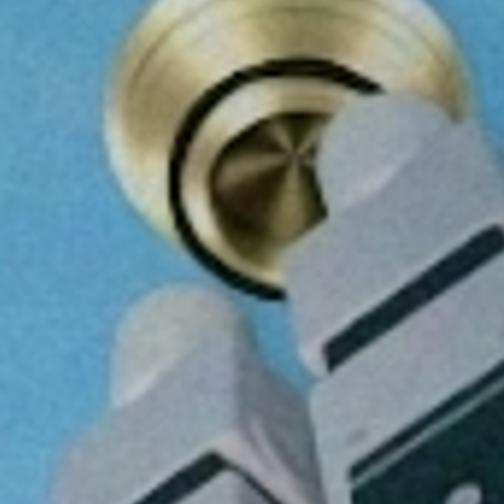

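Emit:
{"method": "execute_actions", "body": {
  "actions": [
    [[0,0,0,0,0,0,0.85,-0.06,0.38,0.696,0.85,-0.045,0.38,0.696,1.0,-0.97,0.576,0.696,0.714,0.678,0.226,0.168,0.4,-0.5,0,0,0,0,0,0,0.754,0,0.576,0.696,0.754,0,0.576,0.696,0.754,0,0.576,0.696,0.714,0.678,0.226,0.168,0.4,-0.6],[0,0,0,0,0,0,0.951,-0.06,0.183,0.696,0.951,-0.045,0.183,0.696,1.0,-0.97,0.576,0.696,0.714,0.678,0.226,0.168,0.4,-0.5,0,0,0,0,0,0,0.754,0,0.576,0.696,0.754,0,0.576,0.696,0.754,0,0.576,0.696,0.714,0.678,0.226,0.168,0.4,-0.6]],
    [[-0.0067,-0.0075,0,0,0,0,0.951,-0.06,0.183,0.696,0.951,-0.045,0.183,0.696,1.0,-0.97,0.576,0.696,0.714,0.678,0.226,0.168,0.4,-0.5,0,0,0,0,0,0,0.754,0,0.576,0.696,0.754,0,0.576,0.696,0.754,0,0.576,0.696,0.714,0.678,0.226,0.168,0.4,-0.6]]
  ],
  "cameras": ["cam_left_wrist"]
}}

Emit:
{"method": "zoom_image", "body": {
  "camera": "cam_left_wrist",
  "region": [290, 205, 350, 265]
}}

Scene clock: 3468.90 s.
left_arm: end_effector_position=(+0.2661, -0.1669, +0.1519) hand_goal=(+0.952, -0.060, +0.184, +0.696, +0.952, -0.044, +0.184, +0.696, +1.000, -0.970, +0.576, +0.696, +0.714, +0.678, +0.226, +0.168) hand_measured=(+0.944, -0.058, +0.186, +0.694, +0.944, -0.042, +0.186, +0.694, +0.996, -0.964, +0.576, +0.696, +0.714, +0.678, +0.220, +0.168) hand_current_ma=(-1, +0, +0, +0, -1, +0, +0, +0, +0, +0, +0, +0, +0, +0, -1, +0) hand_state=(goal, goal, goal, goal, goal, goal, goal, goal, goal, goal, goal, goal, goal, goal, goal, goal) hand_current_limit=0.40 hand_speed=-0.50 end_effector_quat_wxyz=(-0.006, +0.914, +0.406, +0.005) | right_arm: end_effector_position=(+0.3105, -0.6130, +0.3543) hand_goal=(+0.754, +0.000, +0.576, +0.696, +0.754, +0.000, +0.576, +0.696, +0.754, +0.000, +0.576, +0.696, +0.714, +0.678, +0.226, +0.168) hand_measured=(+0.750, +0.004, +0.576, +0.696, +0.750, +0.004, +0.576, +0.696, +0.750, +0.002, +0.576, +0.696, +0.710, +0.678, +0.226, +0.168) hand_current_ma=(-4, +3, +0, +0, -3, +3, +0, +0, -4, +2, +0, +0, -3, -1, +0, +0) hand_state=(goal, goal, goal, goal, goal, goal, goal, goal, goal, goal, goal, goal, goal, goal, goal, goal) hand_current_limit=0.40 hand_speed=-0.60 end_effector_quat_wxyz=(-0.027, +0.629, -0.167, +0.758)
Joint positions: left_arm=[-1.1 1.569 1.278 -1.292 -0.011 -0.375] | right_arm=[-0.935 0.976 0.647 0.531 -0.713 1.999]
Joint torques (N m): left_arm=[-1.08 -12.45 7.99 0.02 0.06 -0.11] | right_arm=[-0.67 -5.01 13.97 1.69 0.07 0.05]
Motor temperatures (°C): left_arm=[31 38 46 31 29 30] | right_arm=[30 31 69 32 31 32]
Heat: left arm: hottest elbow 46 °C; right arm: hottest elbow 69 °C.
Hand target: left_arm +0.2608, -0.1674, +0.1375; -0.018, +0.914, +0.406, +0.004 | right_arm +0.3156, -0.6193, +0.3834; -0.019, +0.618, -0.153, +0.771
Off the commanded pose: left_arm 0.015 m, 1 deg | right_arm 0.030 m, 3 deg.
Step readings (end_effector_position of left_arm | right_arm):
0: (+0.2713, -0.1653, +0.1548) | (+0.3105, -0.6130, +0.3543)
1: (+0.2713, -0.1653, +0.1548) | (+0.3105, -0.6130, +0.3543)
2: (+0.2715, -0.1656, +0.1549) | (+0.3105, -0.6130, +0.3543)
4: (+0.2720, -0.1661, +0.1552) | (+0.3105, -0.6130, +0.3543)
8: (+0.2703, -0.1652, +0.1527) | (+0.3105, -0.6130, +0.3543)
15: (+0.2700, -0.1646, +0.1519) | (+0.3105, -0.6130, +0.3543)
16: (+0.2700, -0.1646, +0.1519) | (+0.3105, -0.6130, +0.3543)
17: (+0.2697, -0.1648, +0.1519) | (+0.3105, -0.6130, +0.3543)
19: (+0.2692, -0.1651, +0.1519) | (+0.3105, -0.6130, +0.3543)
23: (+0.2670, -0.1664, +0.1519) | (+0.3105, -0.6130, +0.3543)
30: (+0.2661, -0.1669, +0.1519) | (+0.3105, -0.6130, +0.3543)
Images, in order (width x height): cam_left_wrist 616x616.

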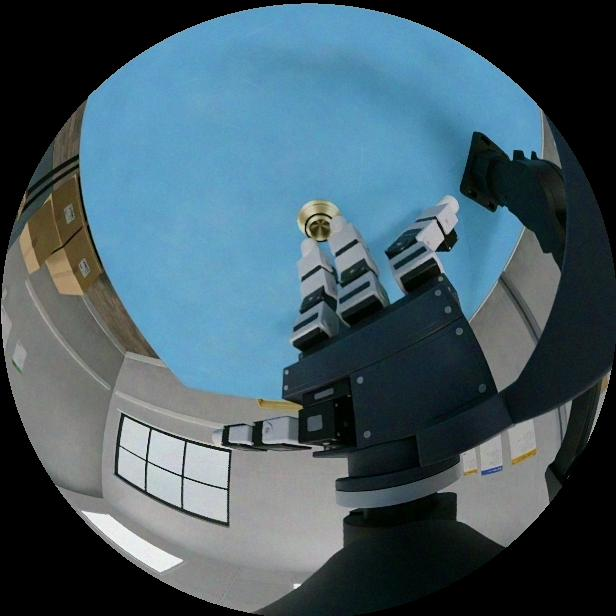

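Scaled by 8.400 from the camera's 616x616 image, which has a finer 880x880 frame.

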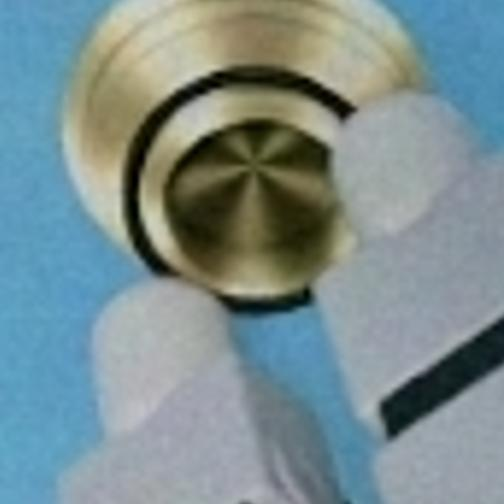

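Emit:
{"method": "execute_actions", "body": {
  "actions": [
    [[0.0037,-0.0033,0,0,0,0,0.951,-0.032,0.183,0.696,0.951,-0.021,0.183,0.696,1.0,-0.97,0.576,0.696,0.714,0.678,0.226,0.168,0.4,-0.5,0,0,0,0,0,0,0.754,0,0.576,0.696,0.754,0,0.576,0.696,0.754,0,0.576,0.696,0.714,0.678,0.226,0.168,0.4,-0.6]],
    [[0,0,0,0,0,0,0.918,-0.032,0.248,0.696,0.918,-0.021,0.248,0.696,1.0,-0.97,0.576,0.696,0.714,0.678,0.226,0.168,0.4,-0.6,0,0,0,0,0,0,0.754,0,0.576,0.696,0.754,0,0.576,0.696,0.754,0,0.576,0.696,0.714,0.678,0.226,0.168,0.4,-0.6],[0,0,0,0,0,0,0.885,-0.032,0.314,0.696,0.885,-0.021,0.314,0.696,1.0,-0.97,0.576,0.696,0.714,0.678,0.226,0.168,0.4,-0.6,0,0,0,0,0,0,0.754,0,0.576,0.696,0.754,0,0.576,0.696,0.754,0,0.576,0.696,0.714,0.678,0.226,0.168,0.4,-0.6],[0,0,0,0,0,0,0.852,-0.032,0.38,0.696,0.852,-0.021,0.38,0.696,1.0,-0.97,0.576,0.696,0.714,0.678,0.226,0.168,0.4,-0.6,0,0,0,0,0,0,0.754,0,0.576,0.696,0.754,0,0.576,0.696,0.754,0,0.576,0.696,0.714,0.678,0.226,0.168,0.4,-0.6],[0,0,0,0,0,0,0.819,-0.032,0.445,0.696,0.819,-0.021,0.445,0.696,1.0,-0.97,0.576,0.696,0.714,0.678,0.226,0.168,0.4,-0.6,0,0,0,0,0,0,0.754,0,0.576,0.696,0.754,0,0.576,0.696,0.754,0,0.576,0.696,0.714,0.678,0.226,0.168,0.4,-0.6],[0,0,0,0,0,0,0.786,-0.032,0.511,0.696,0.786,-0.021,0.511,0.696,1.0,-0.97,0.576,0.696,0.714,0.678,0.226,0.168,0.4,-0.6,0,0,0,0,0,0,0.754,0,0.576,0.696,0.754,0,0.576,0.696,0.754,0,0.576,0.696,0.714,0.678,0.226,0.168,0.4,-0.6],[0,0,0,0,0,0,0.754,-0.032,0.576,0.696,0.754,-0.021,0.576,0.696,1.0,-0.97,0.576,0.696,0.714,0.678,0.226,0.168,0.4,-0.6,0,0,0,0,0,0,0.754,0,0.576,0.696,0.754,0,0.576,0.696,0.754,0,0.576,0.696,0.714,0.678,0.226,0.168,0.4,-0.6]]
  ],
  "cameras": ["cam_left_wrist"]
}}

Emit:
{"method": "zoom_image", "body": {
  "camera": "cam_left_wrist",
  "region": [290, 205, 350, 265]
}}

Scene clock: 3491.23 s.
left_arm: end_effector_position=(+0.2660, -0.1671, +0.1507) hand_goal=(+0.754, -0.032, +0.576, +0.696, +0.754, -0.020, +0.576, +0.696, +1.000, -0.970, +0.576, +0.696, +0.714, +0.678, +0.226, +0.168) hand_measured=(+0.746, -0.018, +0.562, +0.696, +0.746, -0.032, +0.558, +0.694, +0.996, -0.964, +0.576, +0.696, +0.714, +0.678, +0.220, +0.168) hand_current_ma=(-1, +3, -4, +0, -1, -2, -6, +0, +0, +0, +0, +0, +0, +0, -1, +0) hand_state=(goal, goal, goal, goal, goal, goal, goal, goal, goal, goal, goal, goal, goal, goal, goal, goal) hand_current_limit=0.40 hand_speed=-0.60 end_effector_quat_wxyz=(-0.007, +0.914, +0.406, +0.005) | right_arm: end_effector_position=(+0.3105, -0.6130, +0.3543) hand_goal=(+0.754, +0.000, +0.576, +0.696, +0.754, +0.000, +0.576, +0.696, +0.754, +0.000, +0.576, +0.696, +0.714, +0.678, +0.226, +0.168) hand_measured=(+0.750, +0.004, +0.576, +0.696, +0.750, +0.004, +0.576, +0.696, +0.750, +0.002, +0.576, +0.696, +0.710, +0.678, +0.226, +0.168) hand_current_ma=(-4, +3, +0, +0, -3, +3, +0, +0, -4, +2, +0, +0, -3, -1, +0, +0) hand_state=(goal, goal, goal, goal, goal, goal, goal, goal, goal, goal, goal, goal, goal, goal, goal, goal) hand_current_limit=0.40 hand_speed=-0.60 end_effector_quat_wxyz=(-0.027, +0.629, -0.167, +0.758)
Joint positions: left_arm=[-1.1 1.571 1.278 -1.291 -0.01 -0.375] | right_arm=[-0.935 0.976 0.647 0.531 -0.713 1.999]
Joint torques (N m): left_arm=[-0.79 -12.28 8.57 0.08 0 -0.07] | right_arm=[-0.67 -5.07 13.96 1.69 0.07 0.05]
Motor temperatures (°C): left_arm=[31 37 45 31 29 30] | right_arm=[30 31 69 32 31 32]
Heat: left arm: hottest elbow 45 °C; right arm: hottest elbow 69 °C.
Hand target: left_arm +0.2631, -0.1694, +0.1375; -0.018, +0.914, +0.406, +0.004 | right_arm +0.3156, -0.6193, +0.3834; -0.019, +0.618, -0.153, +0.771
Off the commanded pose: left_arm 0.014 m, 1 deg | right_arm 0.030 m, 3 deg.
Step readings (end_effector_position of left_arm | right_arm):
0: (+0.2661, -0.1668, +0.1519) | (+0.3105, -0.6130, +0.3543)
1: (+0.2661, -0.1668, +0.1519) | (+0.3105, -0.6130, +0.3543)
2: (+0.2660, -0.1669, +0.1519) | (+0.3105, -0.6130, +0.3543)
4: (+0.2660, -0.1669, +0.1517) | (+0.3105, -0.6130, +0.3543)
8: (+0.2660, -0.1669, +0.1511) | (+0.3105, -0.6130, +0.3543)
15: (+0.2660, -0.1669, +0.1507) | (+0.3105, -0.6130, +0.3543)
16: (+0.2660, -0.1669, +0.1507) | (+0.3105, -0.6130, +0.3543)
17: (+0.2660, -0.1669, +0.1507) | (+0.3105, -0.6130, +0.3543)
19: (+0.2660, -0.1669, +0.1507) | (+0.3105, -0.6130, +0.3543)
23: (+0.2659, -0.1670, +0.1507) | (+0.3105, -0.6130, +0.3543)
30: (+0.2660, -0.1671, +0.1507) | (+0.3105, -0.6130, +0.3543)
Images, in order (width x height): cam_left_wrist 616x616.

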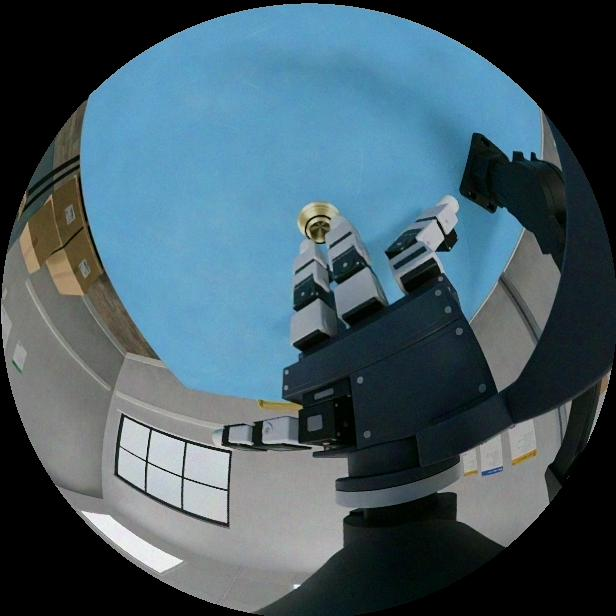

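Scaled by 8.400 from the camera's 616x616 image, which has a finer 880x880 frame.

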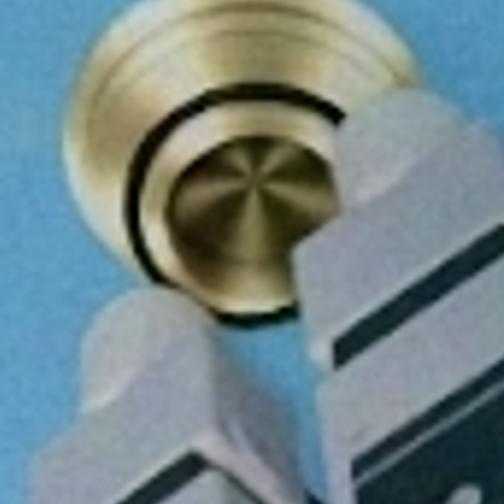

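Emit:
{"method": "execute_actions", "body": {
  "actions": [
    [[0,0,-0.006,0,0,0,0.754,-0.015,0.576,0.696,0.754,-0.038,0.576,0.696,1.0,-0.97,0.576,0.696,0.714,0.678,0.226,0.168,0.4,-0.8,0,0,0,0,0,0,0.754,0,0.576,0.696,0.754,0,0.576,0.696,0.754,0,0.576,0.696,0.714,0.678,0.226,0.168,0.4,-0.6]]
  ]
}}

Emit:
{"method": "execute_actions", "body": {
  "actions": [
    [[0,0,-0.006,0,0,0,0.754,-0.01,0.576,0.696,0.754,-0.044,0.576,0.696,1.0,-0.97,0.576,0.696,0.714,0.678,0.226,0.168,0.4,-0.8,0,0,0,0,0,0,0.754,0,0.576,0.696,0.754,0,0.576,0.696,0.754,0,0.576,0.696,0.714,0.678,0.226,0.168,0.4,-0.6]]
  ],
  "cameras": ["cam_left_wrist"]
}}

Emit:
{"method": "zoom_image", "body": {
  "camera": "cam_left_wrist",
  "region": [290, 205, 350, 265]
}}

Scene clock: 3503.77 s.
left_arm: end_effector_position=(+0.2665, -0.1681, +0.1506) hand_goal=(+0.754, -0.014, +0.576, +0.696, +0.754, -0.038, +0.576, +0.696, +1.000, -0.970, +0.576, +0.696, +0.714, +0.678, +0.226, +0.168) hand_measured=(+0.744, -0.012, +0.564, +0.694, +0.746, -0.042, +0.566, +0.694, +0.996, -0.964, +0.576, +0.696, +0.714, +0.678, +0.220, +0.168) hand_current_ma=(-2, +0, -2, +0, -1, +0, -2, +0, +0, +0, +0, +0, +0, +0, -1, +0) hand_state=(goal, goal, goal, goal, goal, goal, goal, goal, goal, goal, goal, goal, goal, goal, goal, goal) hand_current_limit=0.40 hand_speed=-0.80 end_effector_quat_wxyz=(-0.005, +0.914, +0.406, +0.005) | right_arm: end_effector_position=(+0.3105, -0.6130, +0.3543) hand_goal=(+0.754, +0.000, +0.576, +0.696, +0.754, +0.000, +0.576, +0.696, +0.754, +0.000, +0.576, +0.696, +0.714, +0.678, +0.226, +0.168) hand_measured=(+0.750, +0.004, +0.576, +0.696, +0.750, +0.004, +0.576, +0.696, +0.750, +0.002, +0.576, +0.696, +0.710, +0.678, +0.226, +0.168) hand_current_ma=(-4, +3, +0, +0, -3, +3, +0, +0, -4, +2, +0, +0, -3, -1, +0, +0) hand_state=(goal, goal, goal, goal, goal, goal, goal, goal, goal, goal, goal, goal, goal, goal, goal, goal) hand_current_limit=0.40 hand_speed=-0.60 end_effector_quat_wxyz=(-0.027, +0.629, -0.167, +0.758)
Joint positions: left_arm=[-1.1 1.572 1.278 -1.287 -0.01 -0.375] | right_arm=[-0.935 0.976 0.647 0.531 -0.713 1.999]
Joint torques (N m): left_arm=[-0.85 -12.1 8.02 0.25 -0.02 -0.1] | right_arm=[-0.67 -5.07 13.97 1.69 0.07 0.06]
Motor temperatures (°C): left_arm=[31 38 45 31 29 30] | right_arm=[30 31 69 32 31 32]
Heat: left arm: hottest elbow 45 °C; right arm: hottest elbow 69 °C.
Hand target: left_arm +0.2631, -0.1694, +0.1339; -0.018, +0.914, +0.406, +0.004 | right_arm +0.3156, -0.6193, +0.3834; -0.019, +0.618, -0.153, +0.771
Off the commanded pose: left_arm 0.017 m, 2 deg | right_arm 0.030 m, 3 deg.
Step readings (end_effector_position of left_arm | right_arm):
0: (+0.2660, -0.1671, +0.1507) | (+0.3105, -0.6130, +0.3543)
1: (+0.2660, -0.1671, +0.1507) | (+0.3105, -0.6130, +0.3543)
2: (+0.2660, -0.1671, +0.1507) | (+0.3105, -0.6130, +0.3543)
4: (+0.2663, -0.1677, +0.1505) | (+0.3105, -0.6130, +0.3543)
8: (+0.2664, -0.1680, +0.1506) | (+0.3105, -0.6130, +0.3543)
15: (+0.2665, -0.1681, +0.1506) | (+0.3105, -0.6130, +0.3543)

Scene clock: 3504.47 s.
left_arm: end_effector_position=(+0.2669, -0.1689, +0.1509) hand_goal=(+0.754, -0.010, +0.576, +0.696, +0.754, -0.044, +0.576, +0.696, +1.000, -0.970, +0.576, +0.696, +0.714, +0.678, +0.226, +0.168) hand_measured=(+0.746, -0.010, +0.572, +0.694, +0.750, -0.044, +0.572, +0.694, +0.996, -0.964, +0.576, +0.696, +0.714, +0.678, +0.220, +0.168) hand_current_ma=(-1, +0, +0, +0, +0, +0, +0, +0, +0, +0, +0, +0, +0, +0, -1, +0) hand_state=(goal, goal, goal, goal, goal, goal, goal, goal, goal, goal, goal, goal, goal, goal, goal, goal) hand_current_limit=0.40 hand_speed=-0.80 end_effector_quat_wxyz=(-0.003, +0.914, +0.406, +0.005) | right_arm: end_effector_position=(+0.3105, -0.6130, +0.3543) hand_goal=(+0.754, +0.000, +0.576, +0.696, +0.754, +0.000, +0.576, +0.696, +0.754, +0.000, +0.576, +0.696, +0.714, +0.678, +0.226, +0.168) hand_measured=(+0.750, +0.004, +0.576, +0.696, +0.750, +0.004, +0.576, +0.696, +0.750, +0.002, +0.576, +0.696, +0.710, +0.678, +0.226, +0.168) hand_current_ma=(-4, +3, +0, +0, -3, +3, +0, +0, -4, +2, +0, +0, -3, -1, +0, +0) hand_state=(goal, goal, goal, goal, goal, goal, goal, goal, goal, goal, goal, goal, goal, goal, goal, goal) hand_current_limit=0.40 hand_speed=-0.60 end_effector_quat_wxyz=(-0.027, +0.629, -0.167, +0.758)
Joint positions: left_arm=[-1.1 1.572 1.278 -1.283 -0.01 -0.375] | right_arm=[-0.935 0.976 0.647 0.531 -0.713 1.999]
Joint torques (N m): left_arm=[-1.03 -11.69 7.6 0.38 0.01 -0.06] | right_arm=[-0.67 -5.07 13.97 1.69 0.07 0.06]
Motor temperatures (°C): left_arm=[31 38 45 31 29 30] | right_arm=[30 31 69 32 31 32]
Heat: left arm: hottest elbow 45 °C; right arm: hottest elbow 69 °C.
Hand target: left_arm +0.2630, -0.1693, +0.1303; -0.019, +0.914, +0.406, +0.004 | right_arm +0.3156, -0.6193, +0.3834; -0.019, +0.618, -0.153, +0.771
Off the commanded pose: left_arm 0.021 m, 2 deg | right_arm 0.030 m, 3 deg.
Step readings (end_effector_position of left_arm | right_arm):
0: (+0.2665, -0.1681, +0.1506) | (+0.3105, -0.6130, +0.3543)
1: (+0.2665, -0.1681, +0.1506) | (+0.3105, -0.6130, +0.3543)
2: (+0.2666, -0.1683, +0.1507) | (+0.3105, -0.6130, +0.3543)
4: (+0.2667, -0.1685, +0.1508) | (+0.3105, -0.6130, +0.3543)
8: (+0.2669, -0.1688, +0.1509) | (+0.3105, -0.6130, +0.3543)
15: (+0.2669, -0.1689, +0.1509) | (+0.3105, -0.6130, +0.3543)
Images, in order (width x height): cam_left_wrist 616x616.

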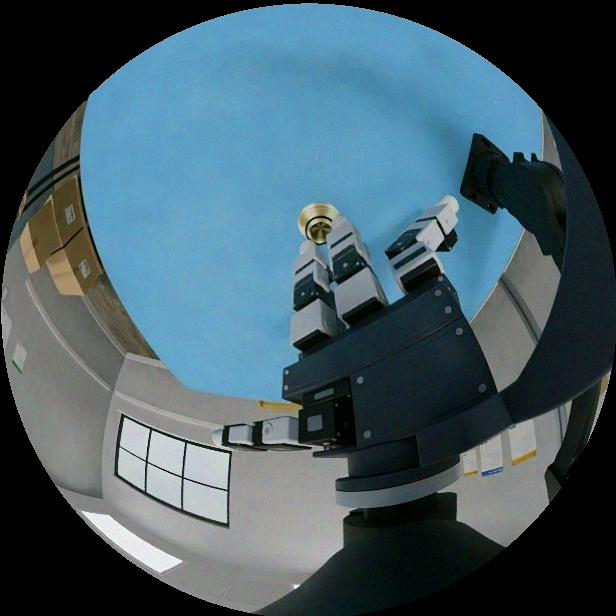

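Scaled by 8.400 from the camera's 616x616 image, which has a finer 880x880 frame.

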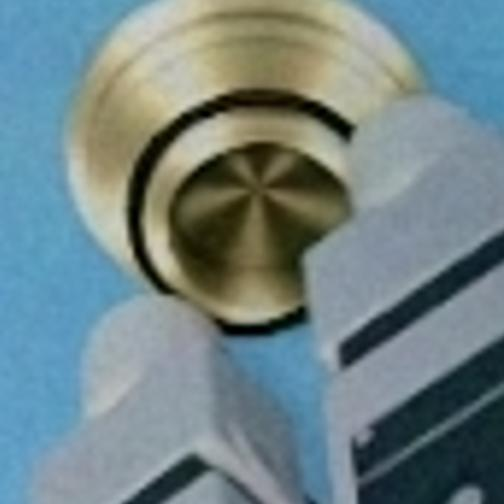

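Emit:
{"method": "execute_actions", "body": {
  "actions": [
    [[0,0,-0.003,0,0,0,0.754,-0.01,0.576,0.696,0.754,-0.044,0.576,0.696,1.0,-0.97,0.576,0.696,0.714,0.678,0.226,0.168,0.4,-0.8,0,0,0,0,0,0,0.754,0,0.576,0.696,0.754,0,0.576,0.696,0.754,0,0.576,0.696,0.714,0.678,0.226,0.168,0.4,-0.6]]
  ],
  "cameras": ["cam_left_wrist"]
}}

Emit:
{"method": "zoom_image", "body": {
  "camera": "cam_left_wrist",
  "region": [290, 205, 350, 265]
}}

Scene clock: 3509.30 s.
left_arm: end_effector_position=(+0.2672, -0.1695, +0.1509) hand_goal=(+0.754, -0.010, +0.576, +0.696, +0.754, -0.044, +0.576, +0.696, +1.000, -0.970, +0.576, +0.696, +0.714, +0.678, +0.226, +0.168) hand_measured=(+0.750, -0.010, +0.574, +0.694, +0.752, -0.044, +0.574, +0.694, +0.996, -0.964, +0.576, +0.696, +0.714, +0.678, +0.220, +0.168) hand_current_ma=(+0, +0, +0, +0, +0, +0, +0, +0, +0, +0, +0, +0, +0, +0, -1, +0) hand_state=(goal, goal, goal, goal, goal, goal, goal, goal, goal, goal, goal, goal, goal, goal, goal, goal) hand_current_limit=0.40 hand_speed=-0.80 end_effector_quat_wxyz=(-0.002, +0.914, +0.406, +0.005) | right_arm: end_effector_position=(+0.3105, -0.6130, +0.3543) hand_goal=(+0.754, +0.000, +0.576, +0.696, +0.754, +0.000, +0.576, +0.696, +0.754, +0.000, +0.576, +0.696, +0.714, +0.678, +0.226, +0.168) hand_measured=(+0.750, +0.004, +0.576, +0.696, +0.750, +0.004, +0.576, +0.696, +0.750, +0.002, +0.576, +0.696, +0.710, +0.678, +0.226, +0.168) hand_current_ma=(-4, +3, +0, +0, -3, +3, +0, +0, -4, +2, +0, +0, -3, -1, +0, +0) hand_state=(goal, goal, goal, goal, goal, goal, goal, goal, goal, goal, goal, goal, goal, goal, goal, goal) hand_current_limit=0.40 hand_speed=-0.60 end_effector_quat_wxyz=(-0.027, +0.629, -0.167, +0.758)
Joint positions: left_arm=[-1.1 1.572 1.278 -1.281 -0.01 -0.375] | right_arm=[-0.935 0.976 0.647 0.531 -0.713 1.999]
Joint torques (N m): left_arm=[-0.67 -11.63 7.27 0.58 0.01 -0.07] | right_arm=[-0.67 -5.01 13.96 1.69 0.07 0.06]
Motor temperatures (°C): left_arm=[31 38 45 31 29 30] | right_arm=[30 31 69 32 31 32]
Heat: left arm: hottest elbow 45 °C; right arm: hottest elbow 69 °C.
Hand target: left_arm +0.2631, -0.1694, +0.1284; -0.019, +0.914, +0.406, +0.004 | right_arm +0.3156, -0.6193, +0.3834; -0.019, +0.618, -0.153, +0.771
Off the commanded pose: left_arm 0.023 m, 2 deg | right_arm 0.030 m, 3 deg.
Step readings (end_effector_position of left_arm | right_arm):
0: (+0.2669, -0.1689, +0.1509) | (+0.3105, -0.6130, +0.3543)
1: (+0.2669, -0.1689, +0.1509) | (+0.3105, -0.6130, +0.3543)
2: (+0.2669, -0.1689, +0.1509) | (+0.3105, -0.6130, +0.3543)
4: (+0.2670, -0.1692, +0.1510) | (+0.3105, -0.6130, +0.3543)
8: (+0.2672, -0.1694, +0.1509) | (+0.3105, -0.6130, +0.3543)
15: (+0.2672, -0.1695, +0.1509) | (+0.3105, -0.6130, +0.3543)
Images, in order (width x height): cam_left_wrist 616x616.

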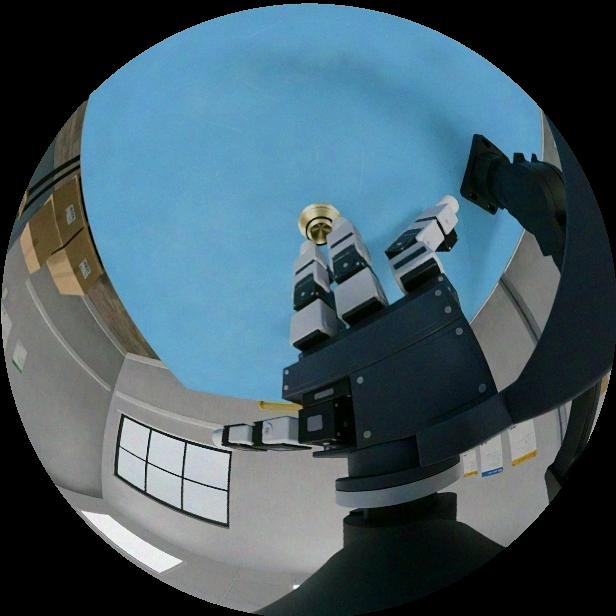

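Scaled by 8.400 from the camera's 616x616 image, which has a finer 880x880 frame.

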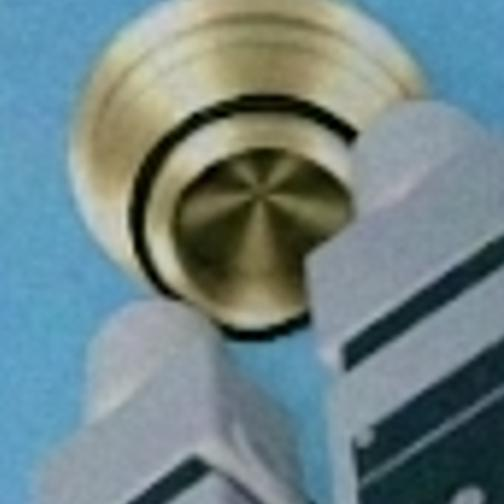

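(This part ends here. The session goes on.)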